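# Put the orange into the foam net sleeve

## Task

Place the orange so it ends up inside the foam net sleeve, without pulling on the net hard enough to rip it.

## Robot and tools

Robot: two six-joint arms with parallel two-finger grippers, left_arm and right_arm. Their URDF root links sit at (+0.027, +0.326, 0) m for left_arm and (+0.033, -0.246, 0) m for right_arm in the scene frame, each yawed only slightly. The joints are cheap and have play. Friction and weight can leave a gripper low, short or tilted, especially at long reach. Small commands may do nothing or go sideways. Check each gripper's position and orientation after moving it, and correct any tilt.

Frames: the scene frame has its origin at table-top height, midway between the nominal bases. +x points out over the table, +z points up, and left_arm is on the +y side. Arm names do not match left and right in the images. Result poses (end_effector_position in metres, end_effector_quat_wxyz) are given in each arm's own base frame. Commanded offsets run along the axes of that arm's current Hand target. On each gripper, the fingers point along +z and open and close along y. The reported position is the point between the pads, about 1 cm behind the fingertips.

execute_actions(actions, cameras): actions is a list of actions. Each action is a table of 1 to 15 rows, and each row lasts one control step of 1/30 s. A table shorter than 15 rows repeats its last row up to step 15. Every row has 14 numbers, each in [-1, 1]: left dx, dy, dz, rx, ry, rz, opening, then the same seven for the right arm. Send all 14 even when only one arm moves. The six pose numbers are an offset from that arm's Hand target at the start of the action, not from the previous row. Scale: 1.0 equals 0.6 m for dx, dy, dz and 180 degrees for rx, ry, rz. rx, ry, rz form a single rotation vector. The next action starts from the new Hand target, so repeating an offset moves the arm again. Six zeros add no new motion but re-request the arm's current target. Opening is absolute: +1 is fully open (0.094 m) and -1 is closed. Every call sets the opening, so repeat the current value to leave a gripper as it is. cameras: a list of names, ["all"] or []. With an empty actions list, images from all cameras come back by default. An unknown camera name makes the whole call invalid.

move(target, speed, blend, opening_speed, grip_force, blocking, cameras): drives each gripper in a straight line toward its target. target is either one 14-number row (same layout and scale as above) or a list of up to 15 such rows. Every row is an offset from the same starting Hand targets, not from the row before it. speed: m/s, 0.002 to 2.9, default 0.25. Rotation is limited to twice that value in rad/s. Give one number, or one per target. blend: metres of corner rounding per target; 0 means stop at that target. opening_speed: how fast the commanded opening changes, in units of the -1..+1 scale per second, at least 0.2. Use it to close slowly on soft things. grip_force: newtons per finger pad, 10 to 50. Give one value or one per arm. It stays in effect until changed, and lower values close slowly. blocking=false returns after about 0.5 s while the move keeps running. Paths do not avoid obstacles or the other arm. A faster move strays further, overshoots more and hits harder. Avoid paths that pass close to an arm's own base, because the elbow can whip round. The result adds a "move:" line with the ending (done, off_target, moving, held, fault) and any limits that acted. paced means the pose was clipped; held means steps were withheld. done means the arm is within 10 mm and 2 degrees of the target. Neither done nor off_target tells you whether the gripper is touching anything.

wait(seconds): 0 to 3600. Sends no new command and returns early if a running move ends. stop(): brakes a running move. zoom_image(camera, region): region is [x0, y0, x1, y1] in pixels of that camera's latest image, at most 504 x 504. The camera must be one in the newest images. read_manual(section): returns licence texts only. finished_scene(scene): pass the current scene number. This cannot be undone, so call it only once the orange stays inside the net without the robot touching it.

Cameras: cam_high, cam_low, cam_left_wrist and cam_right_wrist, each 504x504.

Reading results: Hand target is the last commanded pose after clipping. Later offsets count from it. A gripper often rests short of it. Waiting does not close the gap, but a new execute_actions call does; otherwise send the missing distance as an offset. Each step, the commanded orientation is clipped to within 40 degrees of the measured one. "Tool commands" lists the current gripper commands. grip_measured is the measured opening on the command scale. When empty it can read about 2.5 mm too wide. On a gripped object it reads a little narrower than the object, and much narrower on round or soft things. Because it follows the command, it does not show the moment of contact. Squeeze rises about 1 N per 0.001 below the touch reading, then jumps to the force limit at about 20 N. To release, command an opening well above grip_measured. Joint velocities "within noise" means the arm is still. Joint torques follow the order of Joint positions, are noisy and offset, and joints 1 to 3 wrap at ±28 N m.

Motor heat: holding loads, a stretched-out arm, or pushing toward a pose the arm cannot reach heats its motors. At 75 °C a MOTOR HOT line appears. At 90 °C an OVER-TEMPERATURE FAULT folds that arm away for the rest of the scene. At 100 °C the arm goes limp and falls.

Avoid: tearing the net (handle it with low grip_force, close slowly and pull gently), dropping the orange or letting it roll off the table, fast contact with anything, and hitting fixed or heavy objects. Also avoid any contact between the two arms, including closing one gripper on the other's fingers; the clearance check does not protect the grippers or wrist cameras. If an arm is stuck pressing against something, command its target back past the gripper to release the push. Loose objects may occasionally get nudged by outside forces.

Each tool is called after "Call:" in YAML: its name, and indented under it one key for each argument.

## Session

Call:
execute_actions:
  actions: []
  cameras: ["all"]

Call:
zoom_image:
  camera: "cam_low"
  region: [240, 220, 400, 380]

Call:
zoom_image:
  camera: "cam_high"
  region: [250, 220, 380, 350]

Scene clock: 0.00 s.
left_arm: end_effector_position=(+0.3723, -0.3107, +0.3082) grip_measured=-0.989 end_effector_quat_wxyz=(+0.712, +0.636, +0.294, -0.050) | right_arm: end_effector_position=(+0.3482, +0.1509, +0.3052) grip_measured=-0.984 end_effector_quat_wxyz=(+0.308, -0.108, +0.698, +0.637)
Joint positions: left_arm=[-0.445 1.605 1.066 0.564 0.763 1.051 0.001] | right_arm=[-0.052 1.425 0.9 0.535 -1.325 0.977 0.001]
Joint velocities: within noise
Joint torques (N m): no reading
Motor temperatures (°C): left_arm=[25 33 37 32 28 27 29] | right_arm=[27 33 31 31 28 26 25]
Heat: left arm: 37 °C; right arm: 33 °C.
Hand target: left_arm +0.3727, -0.3069, +0.3264; +0.724, +0.629, +0.281, -0.037 | right_arm +0.3484, +0.1487, +0.3128; +0.318, -0.113, +0.695, +0.635
Tool commands: left_gripper/opening=-1.0 right_gripper/opening=-1.0

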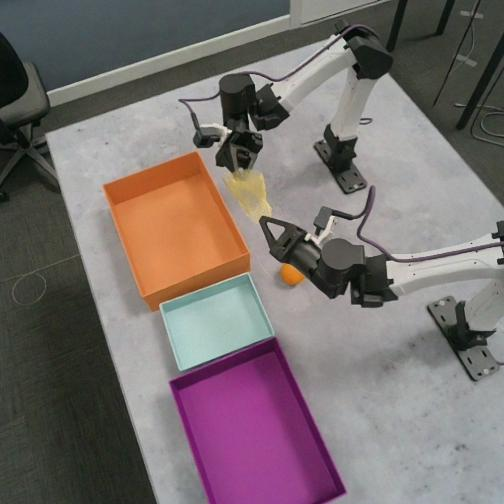

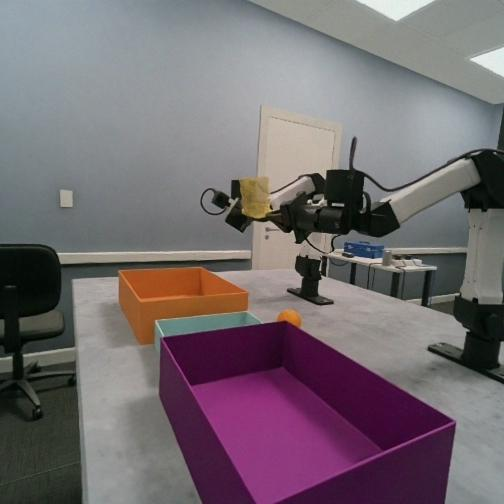

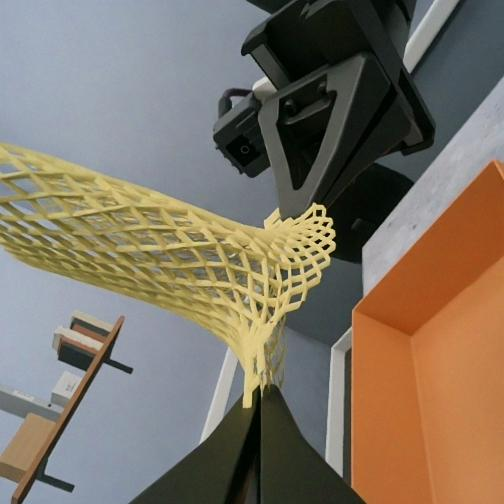

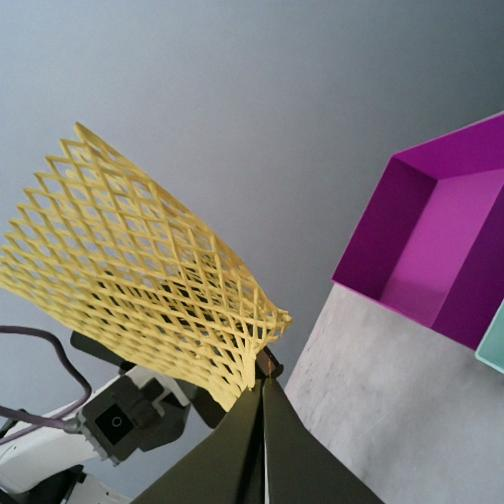

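Scaled by 3.150 from the camera's image (finer frame: 720x720).

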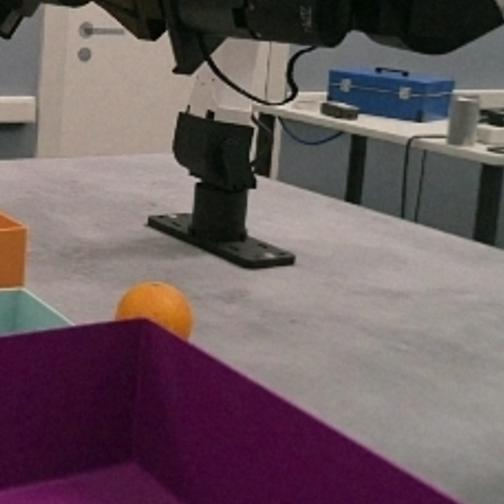

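Scaled by 3.877 from the camera's image (finer frame: 720x720).

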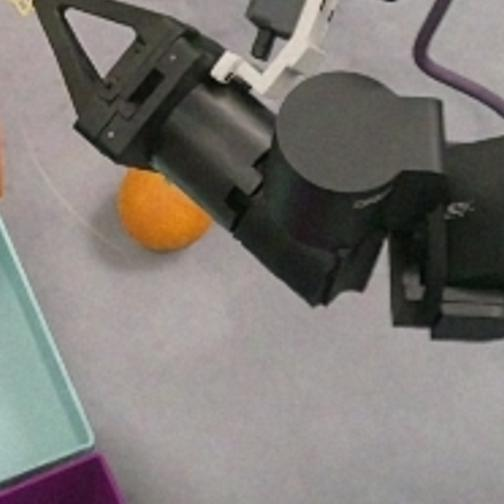

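Call:
zoom_image:
  camera: "cam_left_wrist"
  region: [200, 160, 380, 420]

Call:
zoom_image:
  camera: "cam_right_wrist"
  region: [190, 280, 330, 420]

Call:
zoom_image:
  camera: "cam_high"
  region: [200, 140, 300, 240]

Call:
zoom_image:
  camera: "cam_low"
  region: [220, 160, 300, 240]

Scaled by 1.938 from the camera's image (finer frame: 720x720).

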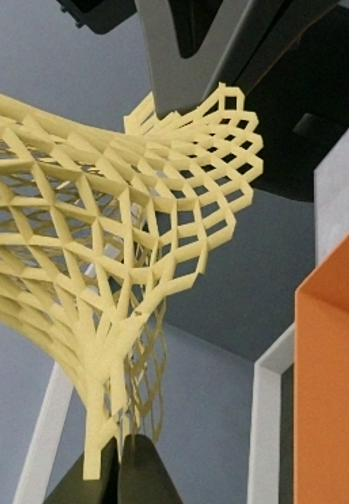

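Scaled by 3.600 from the camera's image (finer frame: 720x720).

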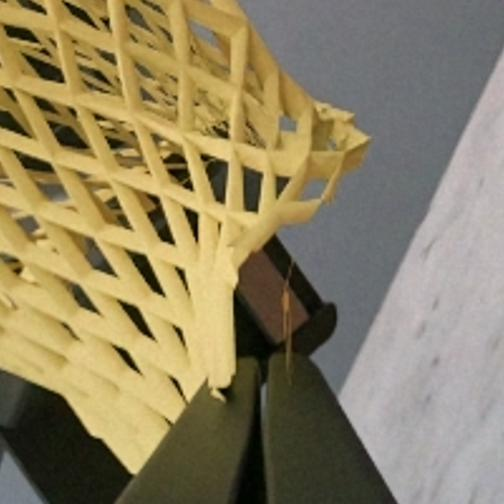

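Scaled by 5.040 from the camera's image (finer frame: 720x720).

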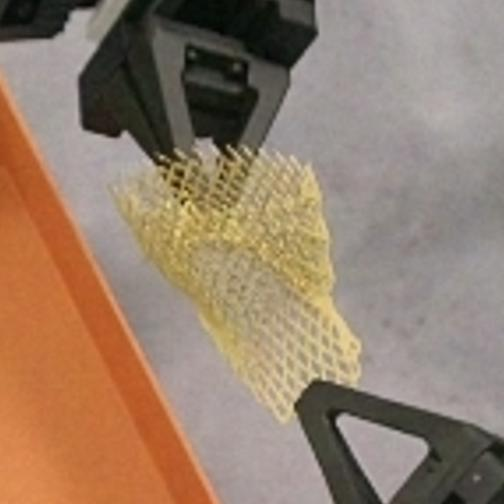

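Scaled by 6.300 from the camera's image (finer frame: 720x720).

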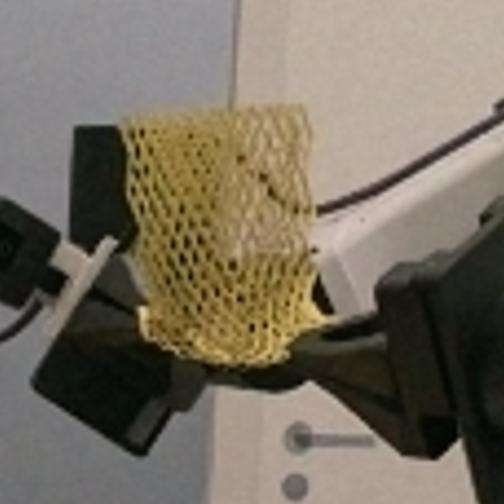

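Call:
move:
  target: [0.0396, -0.1028, -0.1759, 0.0949, 0.0949, -0.0063, -1, 0.1475, -0.0441, 0.1419, 0.0794, 0.1081, -0.0080, -1]
  speed: 0.06
  cameras: ["all"]

Call:
zoom_image:
  camera: "cam_high"
  region: [220, 180, 340, 300]

Call:
zoom_image:
  camera: "cam_left_wrist"
  region: [180, 160, 440, 420]

Call:
zoom_image:
  camera: "cam_right_wrist"
  region: [160, 200, 380, 420]

Scene clock: 57.80 s.
left_arm: end_effector_position=(+0.3307, -0.2230, +0.2529) grip_measured=-0.989 end_effector_quat_wxyz=(+0.576, +0.725, +0.378, -0.008) | right_arm: end_effector_position=(+0.3133, +0.2485, +0.2388) grip_measured=-0.984 end_effector_quat_wxyz=(+0.214, -0.192, +0.800, +0.526)
Joint positions: left_arm=[-0.29 1.307 0.976 -0.147 0.754 1.418 0.001] | right_arm=[0.295 1.478 1.132 -0.376 -1.004 0.309 0.001]
Joint torques (N m): left_arm=[0.64 -5.71 6.68 1.06 -0.01 0.13] | right_arm=[0.39 -4.22 8.62 1.02 0.03 -0.07]
Motor temperatures (°C): left_arm=[25 39 43 37 28 27 29] | right_arm=[27 35 35 35 28 26 26]
Heat: left arm: 43 °C; right arm: 35 °C.
Hand target: left_arm +0.3295, -0.2142, +0.2553; +0.573, +0.725, +0.383, +0.008 | right_arm +0.3204, +0.2473, +0.2402; +0.216, -0.186, +0.811, +0.512
Off the commanded pose: left_arm 0.009 m, 2 deg | right_arm 0.007 m, 2 deg.
move: done

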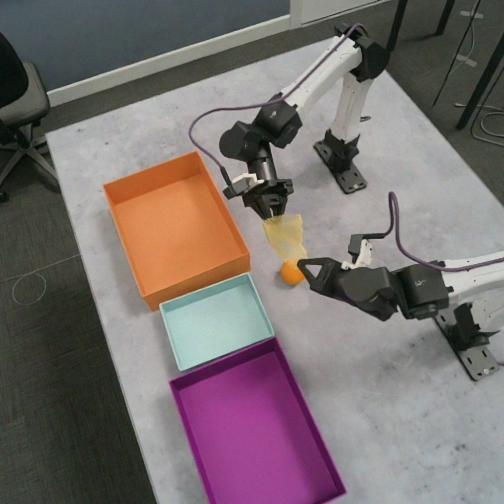

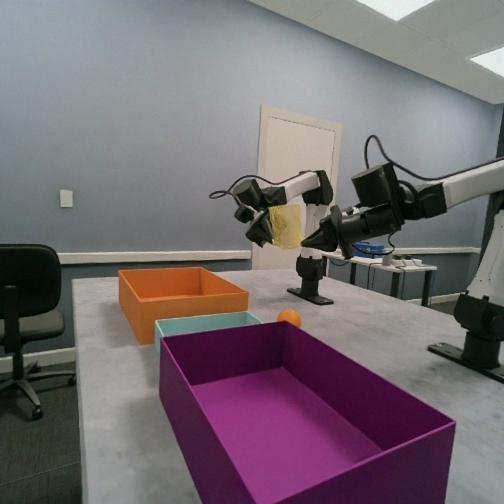

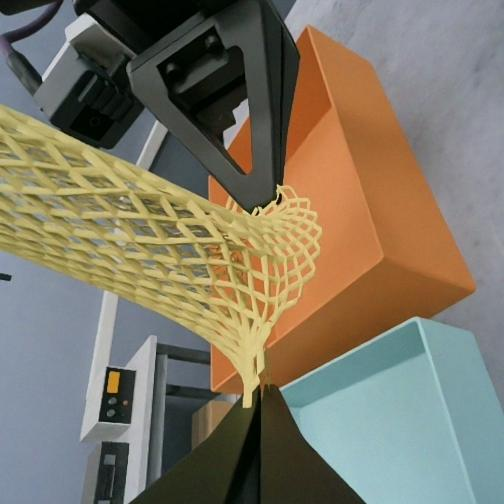

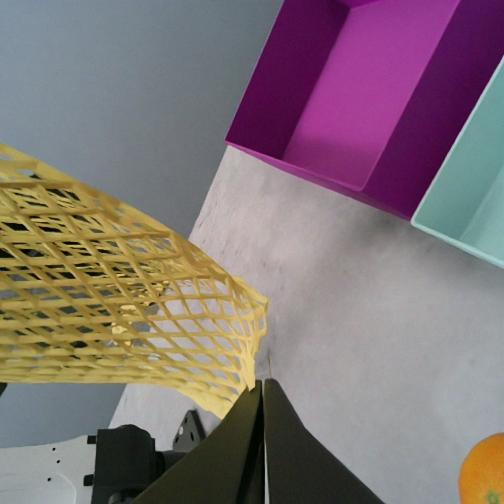

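Scaled by 4.200 from the camera's image (finer frame: 720x720).

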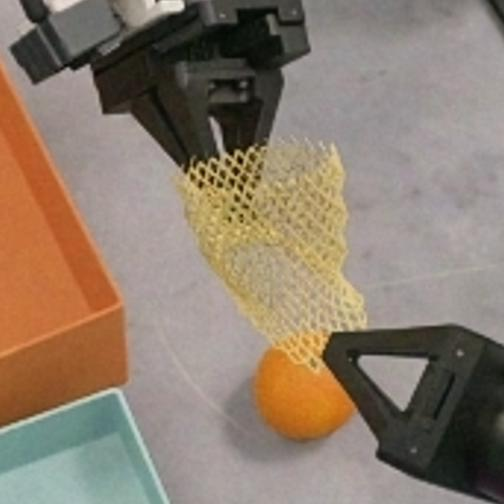

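Scaled by 1.938 from the camera's image (finer frame: 720x720).

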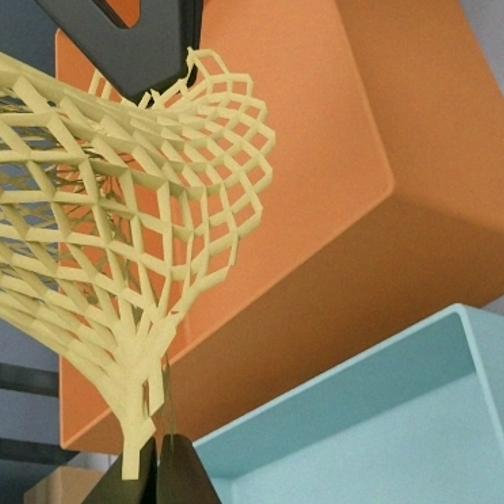

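Scaled by 2.291 from the camera's image (finer frame: 720x720).

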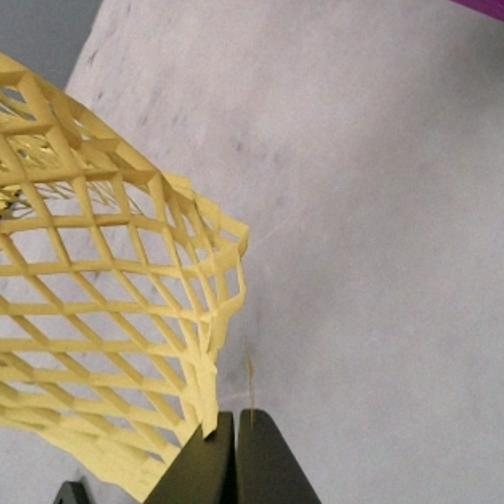

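Call:
zoom_image:
  camera: "cam_right_wrist"
  region: [384, 384, 504, 504]

Call:
zoom_image:
  camera: "cam_high"
  region: [0, 0, 504, 504]

Scaled by 4.200 from the camera's image (finer frame: 720x720).

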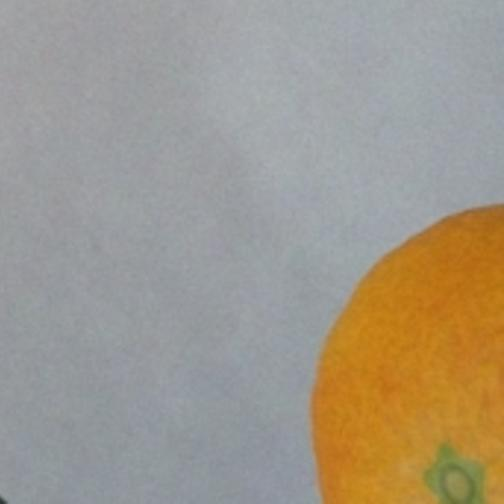

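Scaled by 1.000.

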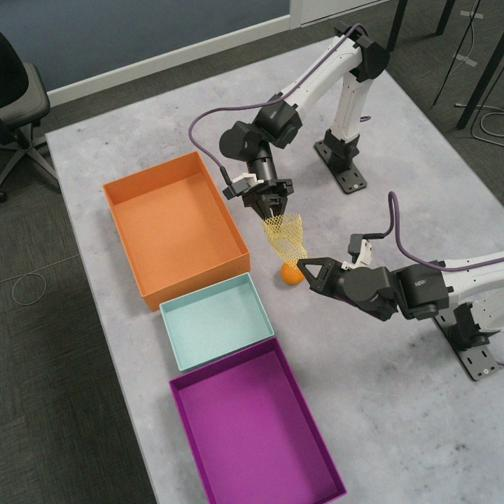

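Call:
move:
  target: [0.0484, -0.1143, 0.0804, 0.1609, 0.0007, 0.0473, -1, 0.1392, -0.0641, 0.0185, 0.1907, -0.0472, 0.1021, -1]
  speed: 0.06
  cameras: ["all"]

Call:
zoom_image:
  camera: "cam_high"
  region: [230, 190, 350, 310]

Call:
zoom_image:
  camera: "cam_left_wrist"
  region: [204, 164, 504, 464]

Call:
zoom_image:
  camera: "cam_right_wrist"
  region: [204, 164, 504, 464]

Scene clock: 128.13 s.
left_arm: end_effector_position=(+0.3262, -0.2357, +0.1599) grip_measured=-0.989 end_effector_quat_wxyz=(+0.374, +0.867, +0.325, -0.063) | right_arm: end_effector_position=(+0.2797, +0.2461, +0.1668) grip_measured=-0.984 end_effector_quat_wxyz=(+0.240, +0.042, +0.919, +0.310)
Joint positions: left_arm=[-0.365 1.645 1.296 -0.743 0.638 1.898 0.001] | right_arm=[0.649 1.285 0.935 -0.428 -0.156 0.805 0.001]
Joint torques (N m): left_arm=[-0.32 -5.05 10.43 0.56 0.05 0.13] | right_arm=[0.68 -6.16 4.89 1.08 0.33 0.11]
Motor temperatures (°C): left_arm=[25 40 46 37 28 27 29] | right_arm=[27 35 41 33 28 26 26]
Heat: left arm: 46 °C; right arm: 41 °C.
Hand target: left_arm +0.3344, -0.2341, +0.1690; +0.371, +0.871, +0.319, -0.045 | right_arm +0.2723, +0.2350, +0.1620; +0.236, +0.053, +0.926, +0.291
Off the commanded pose: left_arm 0.012 m, 2 deg | right_arm 0.014 m, 3 deg.
move: off_target (left_arm, right_arm)

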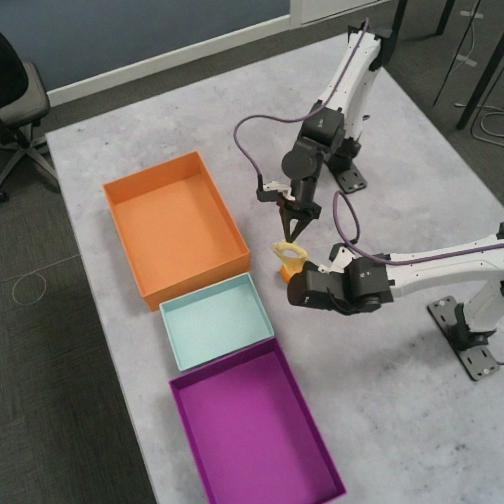

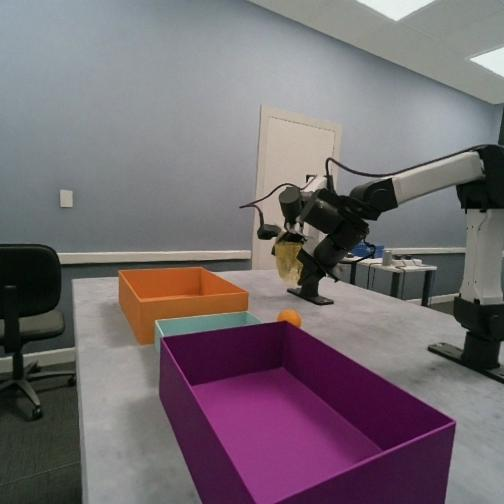

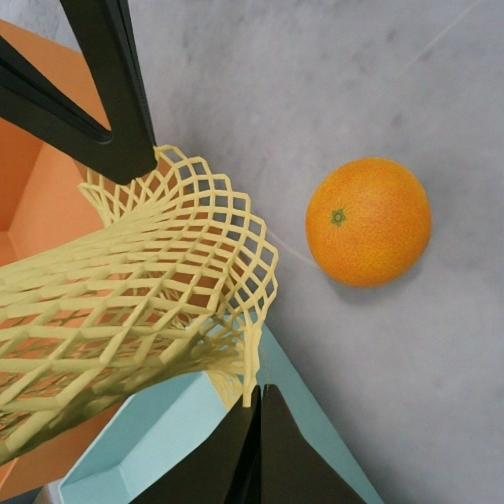

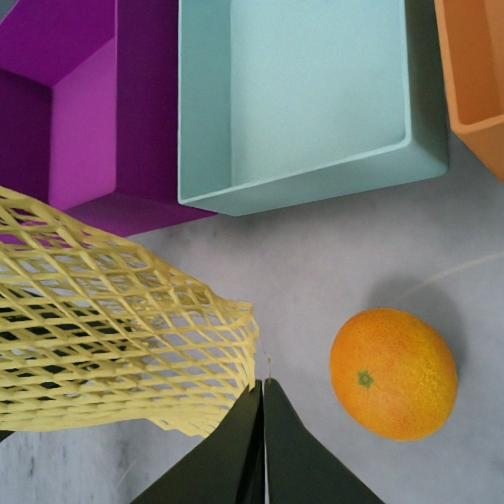

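Scaled by 4.200 from the camera's image (finer frame: 720x720).

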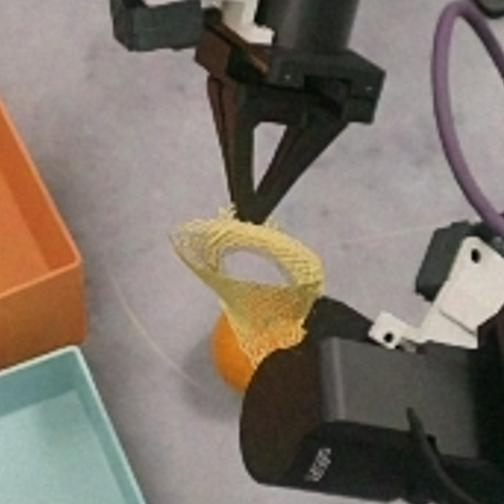

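Scaled by 1.680 from the camera's image (finer frame: 720x720).

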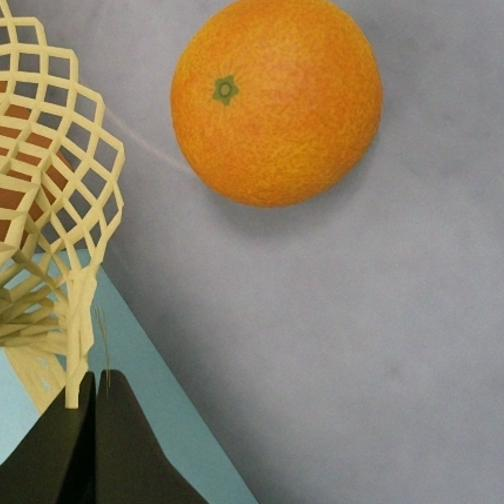

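Scaled by 1.680 from the camera's image (finer frame: 720x720).

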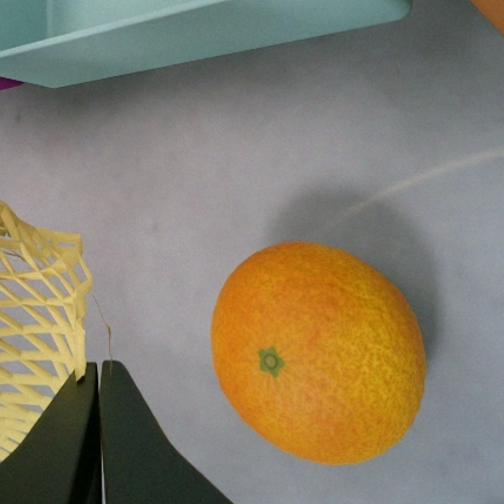

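Call:
move:
  target: [-0.0038, -0.0496, 0.0887, 0, 0, 0, -1, 0.0575, -0.1065, 0.0487, 0, 0, 0, -1]
  speed: 0.06
  cameras: ["all"]

Call:
zoom_image:
  camera: "cam_high"
  region: [230, 190, 350, 310]

Call:
zoom_image:
  camera: "cam_left_wrist"
  region: [100, 100, 400, 400]

Call:
zoom_image:
  camera: "cam_right_wrist"
  region: [204, 164, 504, 464]

Scene clock: 193.23 s.
left_arm: end_effector_position=(+0.3261, -0.2357, +0.1598) grip_measured=-0.989 end_effector_quat_wxyz=(+0.374, +0.867, +0.325, -0.063) | right_arm: end_effector_position=(+0.2797, +0.2461, +0.1668) grip_measured=-0.984 end_effector_quat_wxyz=(+0.240, +0.042, +0.919, +0.310)
Joint positions: left_arm=[-0.365 1.645 1.296 -0.744 0.638 1.898 0.001] | right_arm=[0.649 1.285 0.935 -0.428 -0.155 0.806 0.001]
Joint torques (N m): left_arm=[-0.14 -6.08 7.05 0.77 0.34 -0.01] | right_arm=[-0.03 -4.46 6.15 1.58 0.02 0.03]
Heat: left arm: 46 °C; right arm: 39 °C.
Hand target: left_arm +0.3278, -0.2347, +0.1645; +0.378, +0.865, +0.324, -0.058 | right_arm +0.2812, +0.2455, +0.1710; +0.245, +0.043, +0.917, +0.312
Tool commands: left_gripper/opening=-1.0 right_gripper/opening=-1.0
CONTROL IS BACK. The link to the robot was lost, through no command of yours. It is back now. Nothing of this call ran. Your reply's later calls are not run. The arms hold where they stopped. Where a move or wait says "fault", it means the lost link, not a fault of the arm. Commands run again from your next reply on.
move: fault

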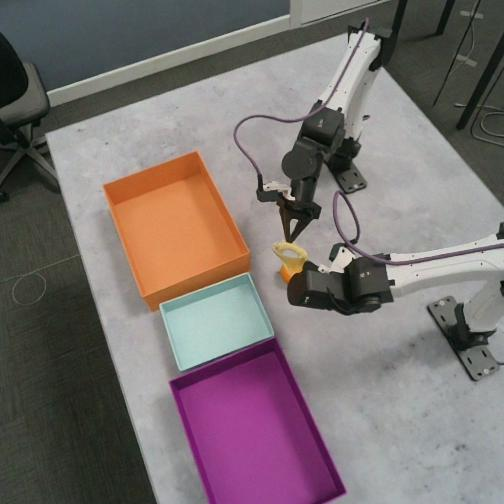

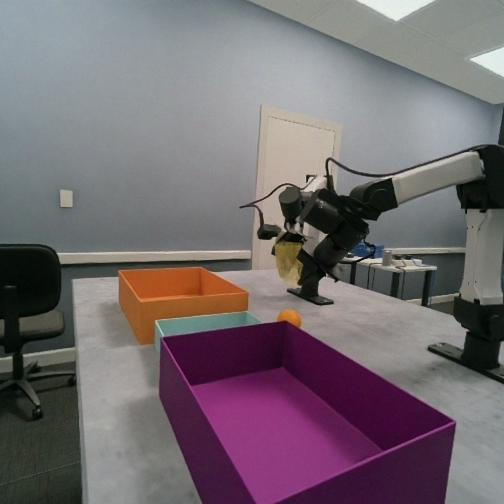

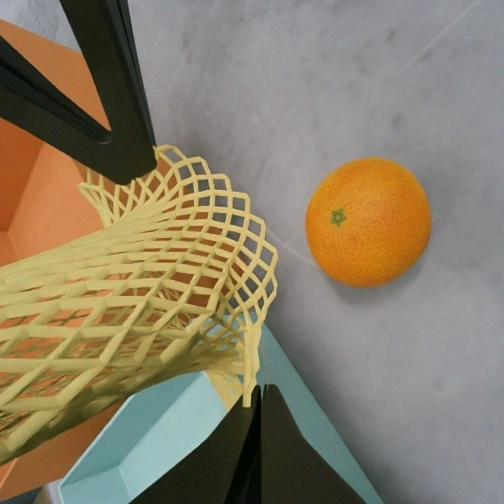

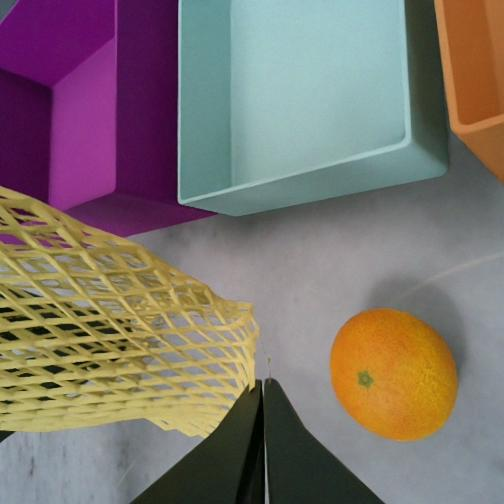

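Scaled by 4.200 from the camera's image (finer frame: 720x720).

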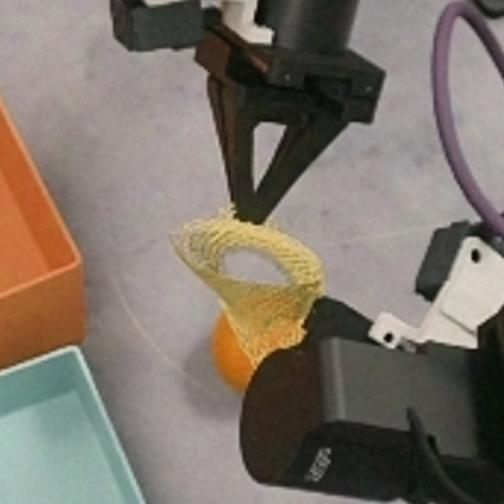

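Scaled by 1.680 from the camera's image (finer frame: 720x720).

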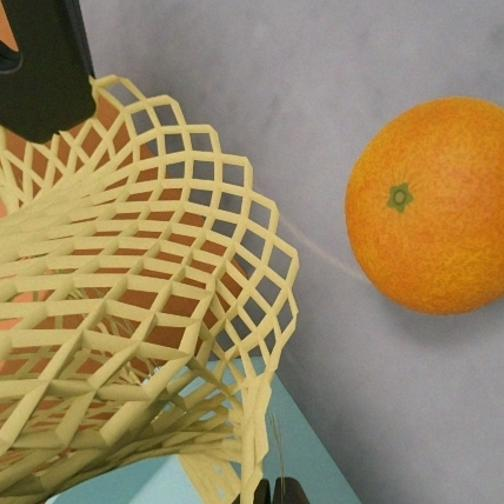

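Scaled by 1.680 from the camera's image (finer frame: 720x720).

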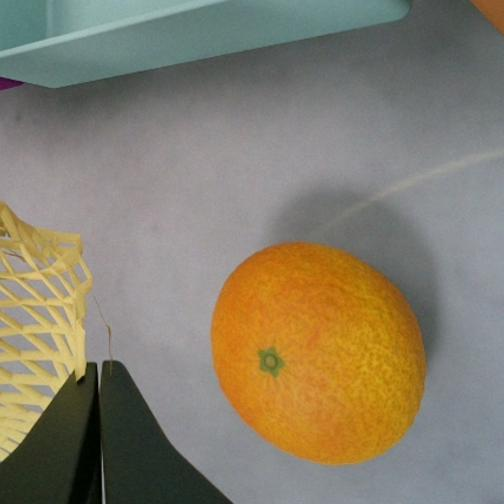

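Call:
move:
  target: [-0.0006, -0.0504, 0.0883, 0, 0, 0, -1, 0.0595, -0.1080, 0.0426, 0, 0, 0, -1]
  speed: 0.06
  cameras: ["all"]

Call:
zoom_image:
  camera: "cam_high"
  region: [230, 190, 350, 310]

Call:
zoom_image:
  camera: "cam_left_wrist"
  region: [100, 100, 400, 400]

Call:
zoom_image:
  camera: "cam_right_wrist"
  region: [154, 134, 454, 434]

Scene clock: 212.20 s.
left_arm: end_effector_position=(+0.3105, -0.2585, +0.1114) grip_measured=-0.989 end_effector_quat_wxyz=(+0.379, +0.868, +0.313, -0.070) | right_arm: end_effector_position=(+0.2636, +0.2192, +0.0941) grip_measured=-0.984 end_effector_quat_wxyz=(+0.230, +0.043, +0.923, +0.304)
Joint positions: left_arm=[-0.439 1.663 1.106 -0.493 0.627 1.838 0.001] | right_arm=[0.594 1.254 0.635 -0.189 -0.198 0.766 0.001]
Joint torques (N m): left_arm=[-0.23 -5.26 5.79 1.06 0.05 -0.18] | right_arm=[-1.24 -5.41 4.45 1.79 -0.09 -0.02]
Heat: left arm: 46 °C; right arm: 39 °C.
Hand target: left_arm +0.3169, -0.2563, +0.1085; +0.378, +0.865, +0.324, -0.058 | right_arm +0.2668, +0.2160, +0.1000; +0.245, +0.043, +0.917, +0.312
Off the commanded pose: left_arm 0.007 m, 2 deg | right_arm 0.007 m, 2 deg.
CONTROL IS BACK, as an earlier result said. Commands run again.
move: done

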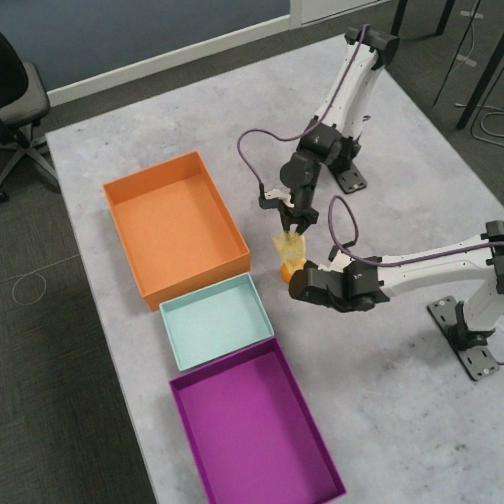

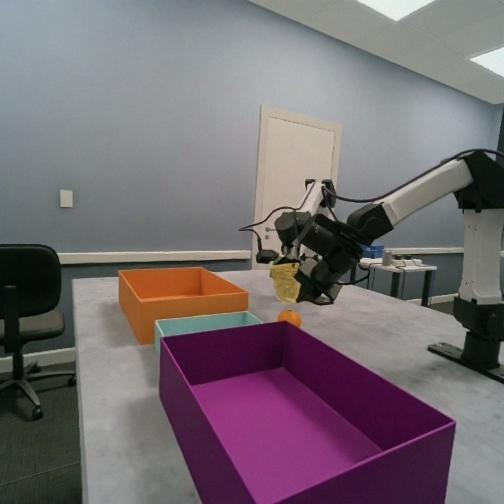

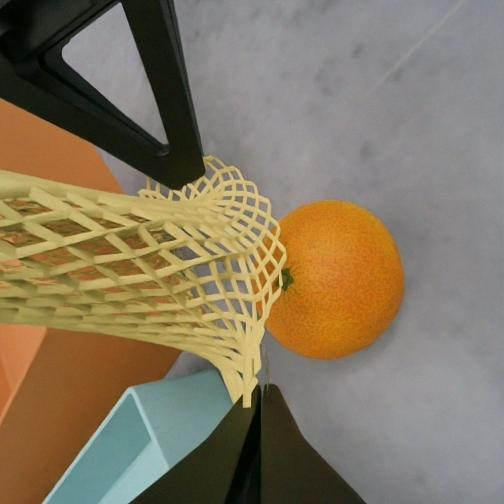

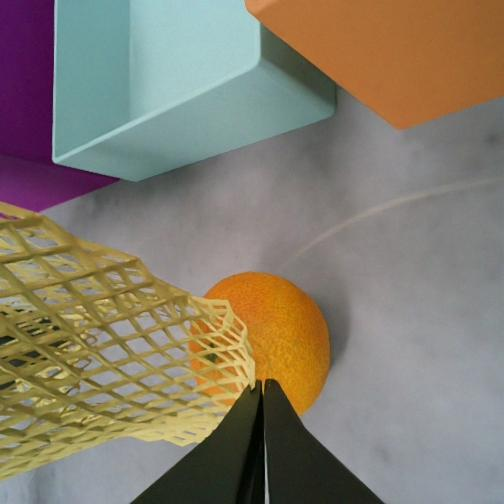

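Scaled by 4.200 from the camera's image (finer frame: 720x720).

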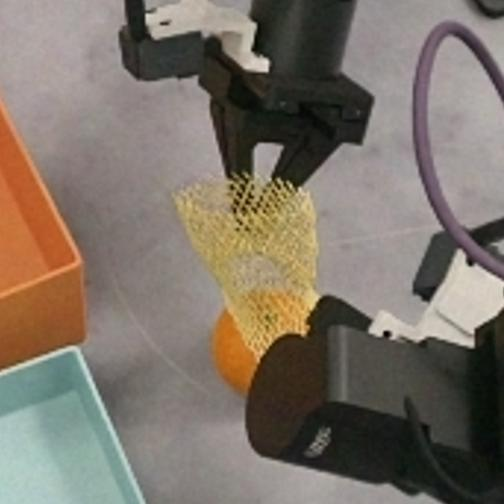

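Scaled by 1.680 from the camera's image (finer frame: 720x720).

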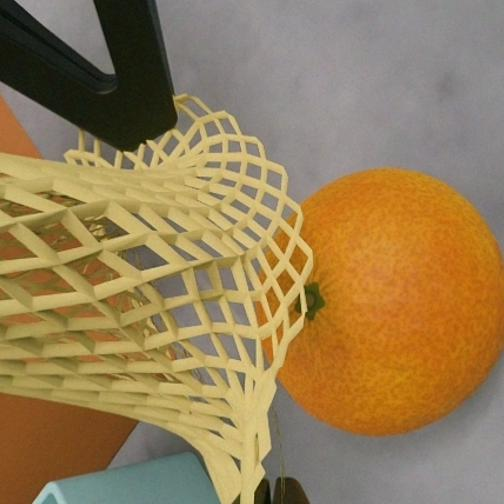

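Scaled by 1.680 from the camera's image (finer frame: 720x720).

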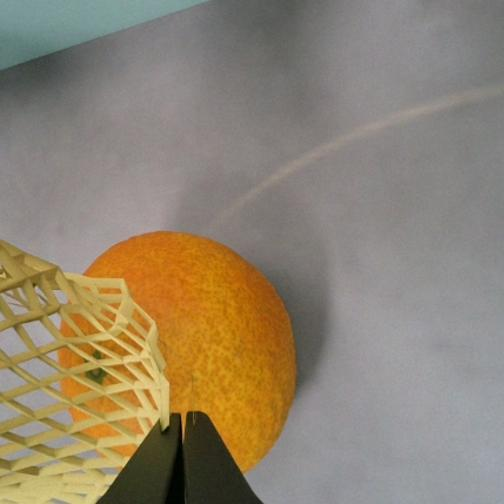

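Call:
move:
  target: [0.0384, -0.0545, 0.0657, 0, 0, 0, -1, 0.0249, -0.0416, 0.0533, 0, 0, 0, -1]
  speed: 0.05
  cameras: ["all"]

Call:
zoom_image:
  camera: "cam_low"
  region: [240, 240, 340, 340]

Call:
zoom_image:
  camera: "cam_high"
  region: [240, 210, 340, 310]

Call:
zoom_image:
  camera: "cam_left_wrist"
  region: [120, 140, 420, 440]

Call:
zoom_image:
  camera: "cam_right_wrist"
  region: [100, 150, 400, 450]

Scene clock: 246.30 s.
left_arm: end_effector_position=(+0.3160, -0.2611, +0.0594) grip_measured=-0.989 end_effector_quat_wxyz=(+0.383, +0.867, +0.311, -0.066) | right_arm: end_effector_position=(+0.2685, +0.2207, +0.0620) grip_measured=-0.984 end_effector_quat_wxyz=(+0.243, +0.041, +0.917, +0.313)
Joint positions: left_arm=[-0.439 1.763 0.989 -0.264 0.627 1.838 0.001] | right_arm=[0.588 1.34 0.524 0.04 -0.201 0.762 0.001]
Joint torques (N m): left_arm=[0.49 -5.22 5.03 1.02 0.1 -0.1] | right_arm=[-1.16 -2.86 4.03 1.89 -0.03 -0.06]
Motor temperatures (°C): left_arm=[25 43 43 35 28 27 29] | right_arm=[27 36 36 37 27 26 27]
Heat: left arm: 43 °C; right arm: 37 °C.
Hand target: left_arm +0.3209, -0.2551, +0.0525; +0.378, +0.865, +0.324, -0.058 | right_arm +0.2708, +0.2171, +0.0569; +0.245, +0.043, +0.917, +0.312
Off the commanded pose: left_arm 0.010 m, 2 deg | right_arm 0.007 m, 0 deg.
move: done

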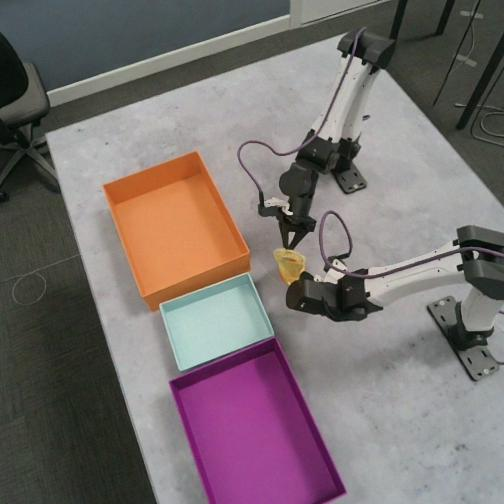

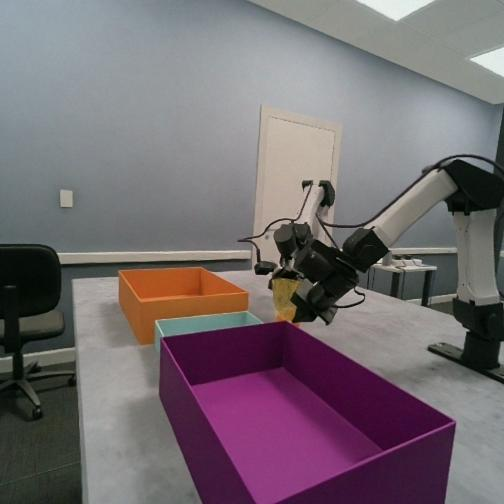

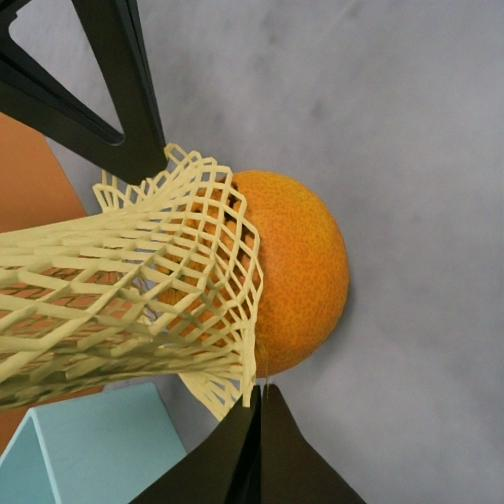

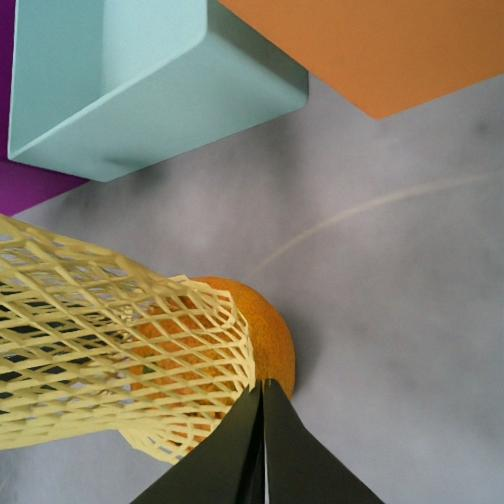

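Scaled by 5.040 from the camera's image (finer frame: 720x720).

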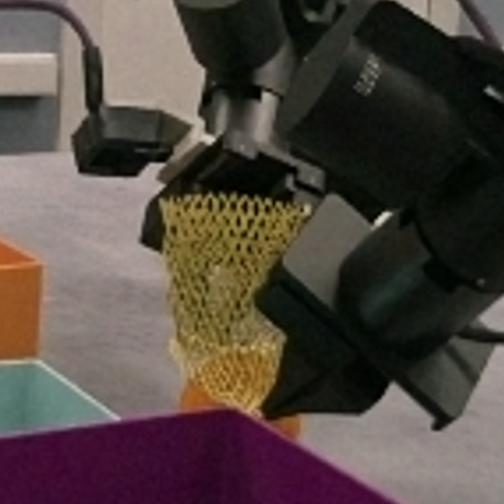

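Scaled by 5.040 from the camera's image (finer frame: 720x720).

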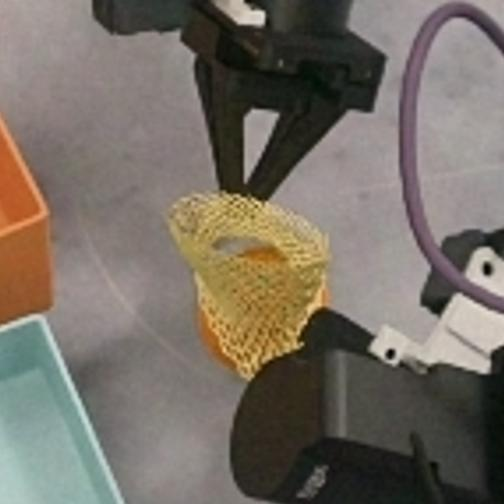

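Scaled by 1.680 from the camera's image (finer frame: 720x720).

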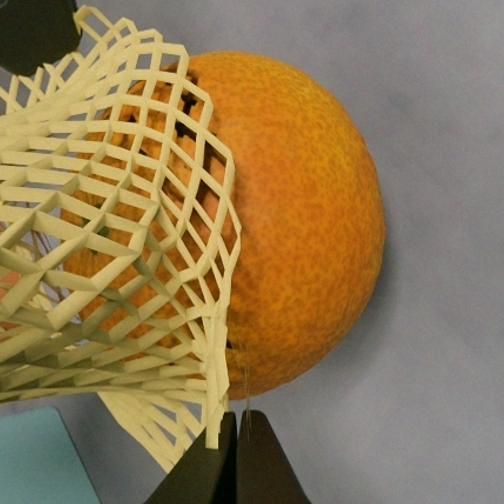

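Scaled by 1.680 from the camera's image (finer frame: 720x720).

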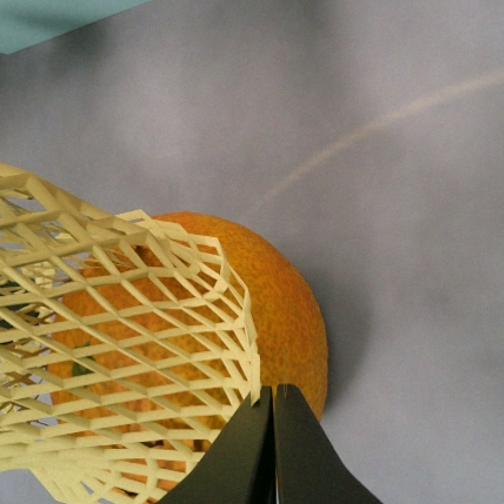

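Call:
move:
  target: [0.0165, -0.0277, 0.0253, 0, 0, 0, -1, 0.0172, -0.0266, 0.0345, 0, 0, 0, -1]
  speed: 0.04
  cameras: ["all"]

Call:
zoom_image:
  camera: "cam_high"
  region: [240, 210, 340, 310]

Call:
zoom_image:
  camera: "cam_left_wrist"
  region: [80, 140, 380, 440]

Call:
zoom_image:
  camera: "cam_right_wrist"
  region: [60, 180, 360, 480]

Scene clock: 285.77 s.
left_arm: end_effector_position=(+0.3174, -0.2590, +0.0364) grip_measured=-0.989 end_effector_quat_wxyz=(+0.385, +0.866, +0.312, -0.063) | right_arm: end_effector_position=(+0.2745, +0.2230, +0.0385) grip_measured=-0.984 end_effector_quat_wxyz=(+0.251, +0.042, +0.913, +0.318)
Joint positions: left_arm=[-0.433 1.812 0.94 -0.161 0.627 1.838 0.001] | right_arm=[0.583 1.446 0.469 0.222 -0.203 0.762 0.001]
Joint torques (N m): left_arm=[0.57 -5.18 4.67 0.98 0.13 -0.02] | right_arm=[-0.92 -2.61 3.43 1.74 -0.06 -0.03]
Heat: left arm: 42 °C; right arm: 40 °C.
Hand target: left_arm +0.3208, -0.2521, +0.0281; +0.378, +0.865, +0.324, -0.058 | right_arm +0.2727, +0.2181, +0.0289; +0.244, +0.043, +0.917, +0.312
Off the commanded pose: left_arm 0.011 m, 2 deg | right_arm 0.011 m, 1 deg.
move: off_target (left_arm, right_arm)

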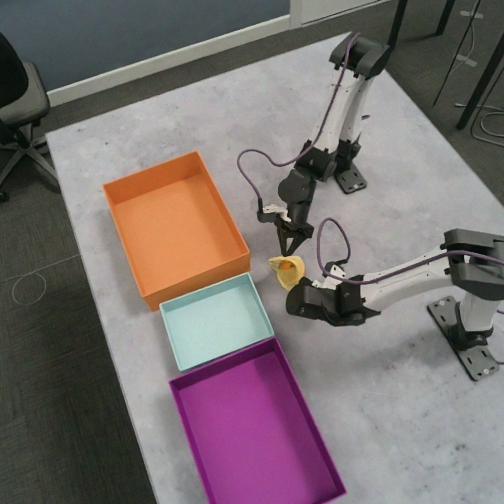

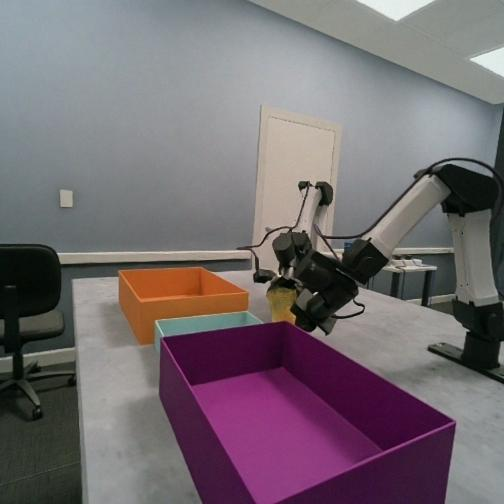

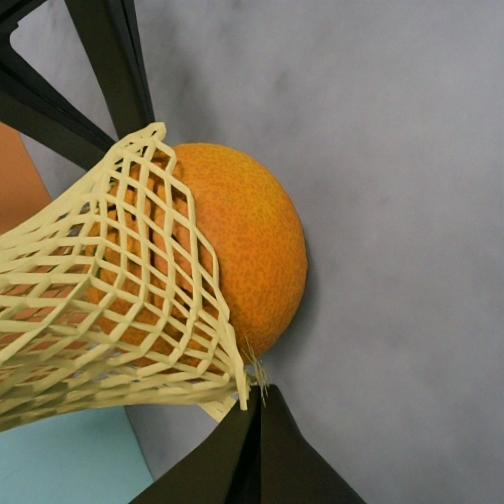

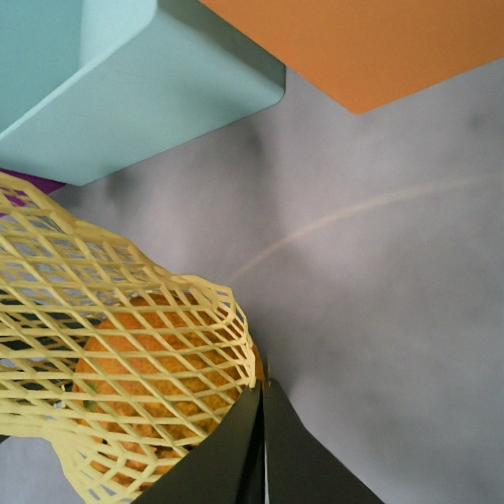

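Scaled by 5.040 from the camera's image (finer frame: 720x720).

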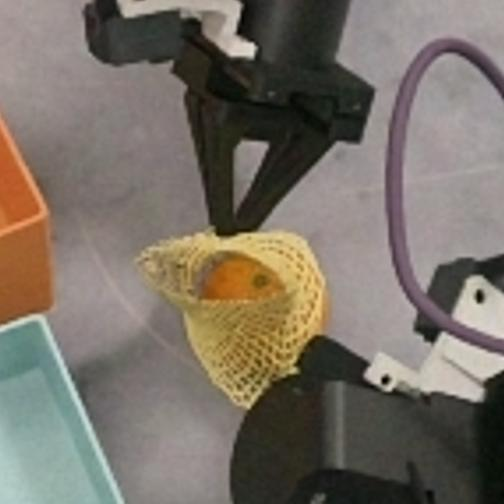

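Scaled by 1.680 from the camera's image (finer frame: 720x720).

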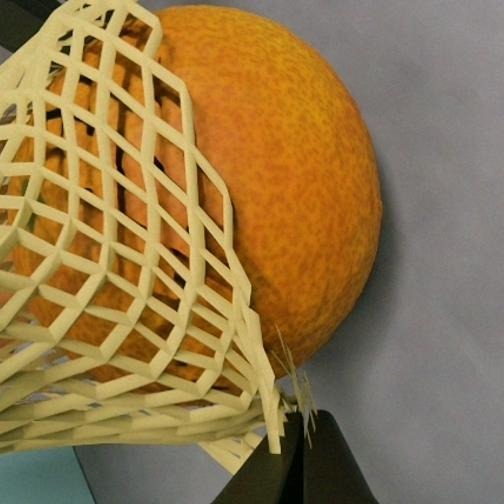

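Scaled by 1.680 from the camera's image (finer frame: 720x720).

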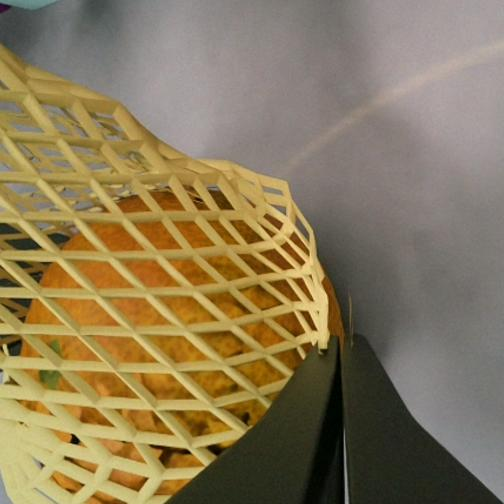

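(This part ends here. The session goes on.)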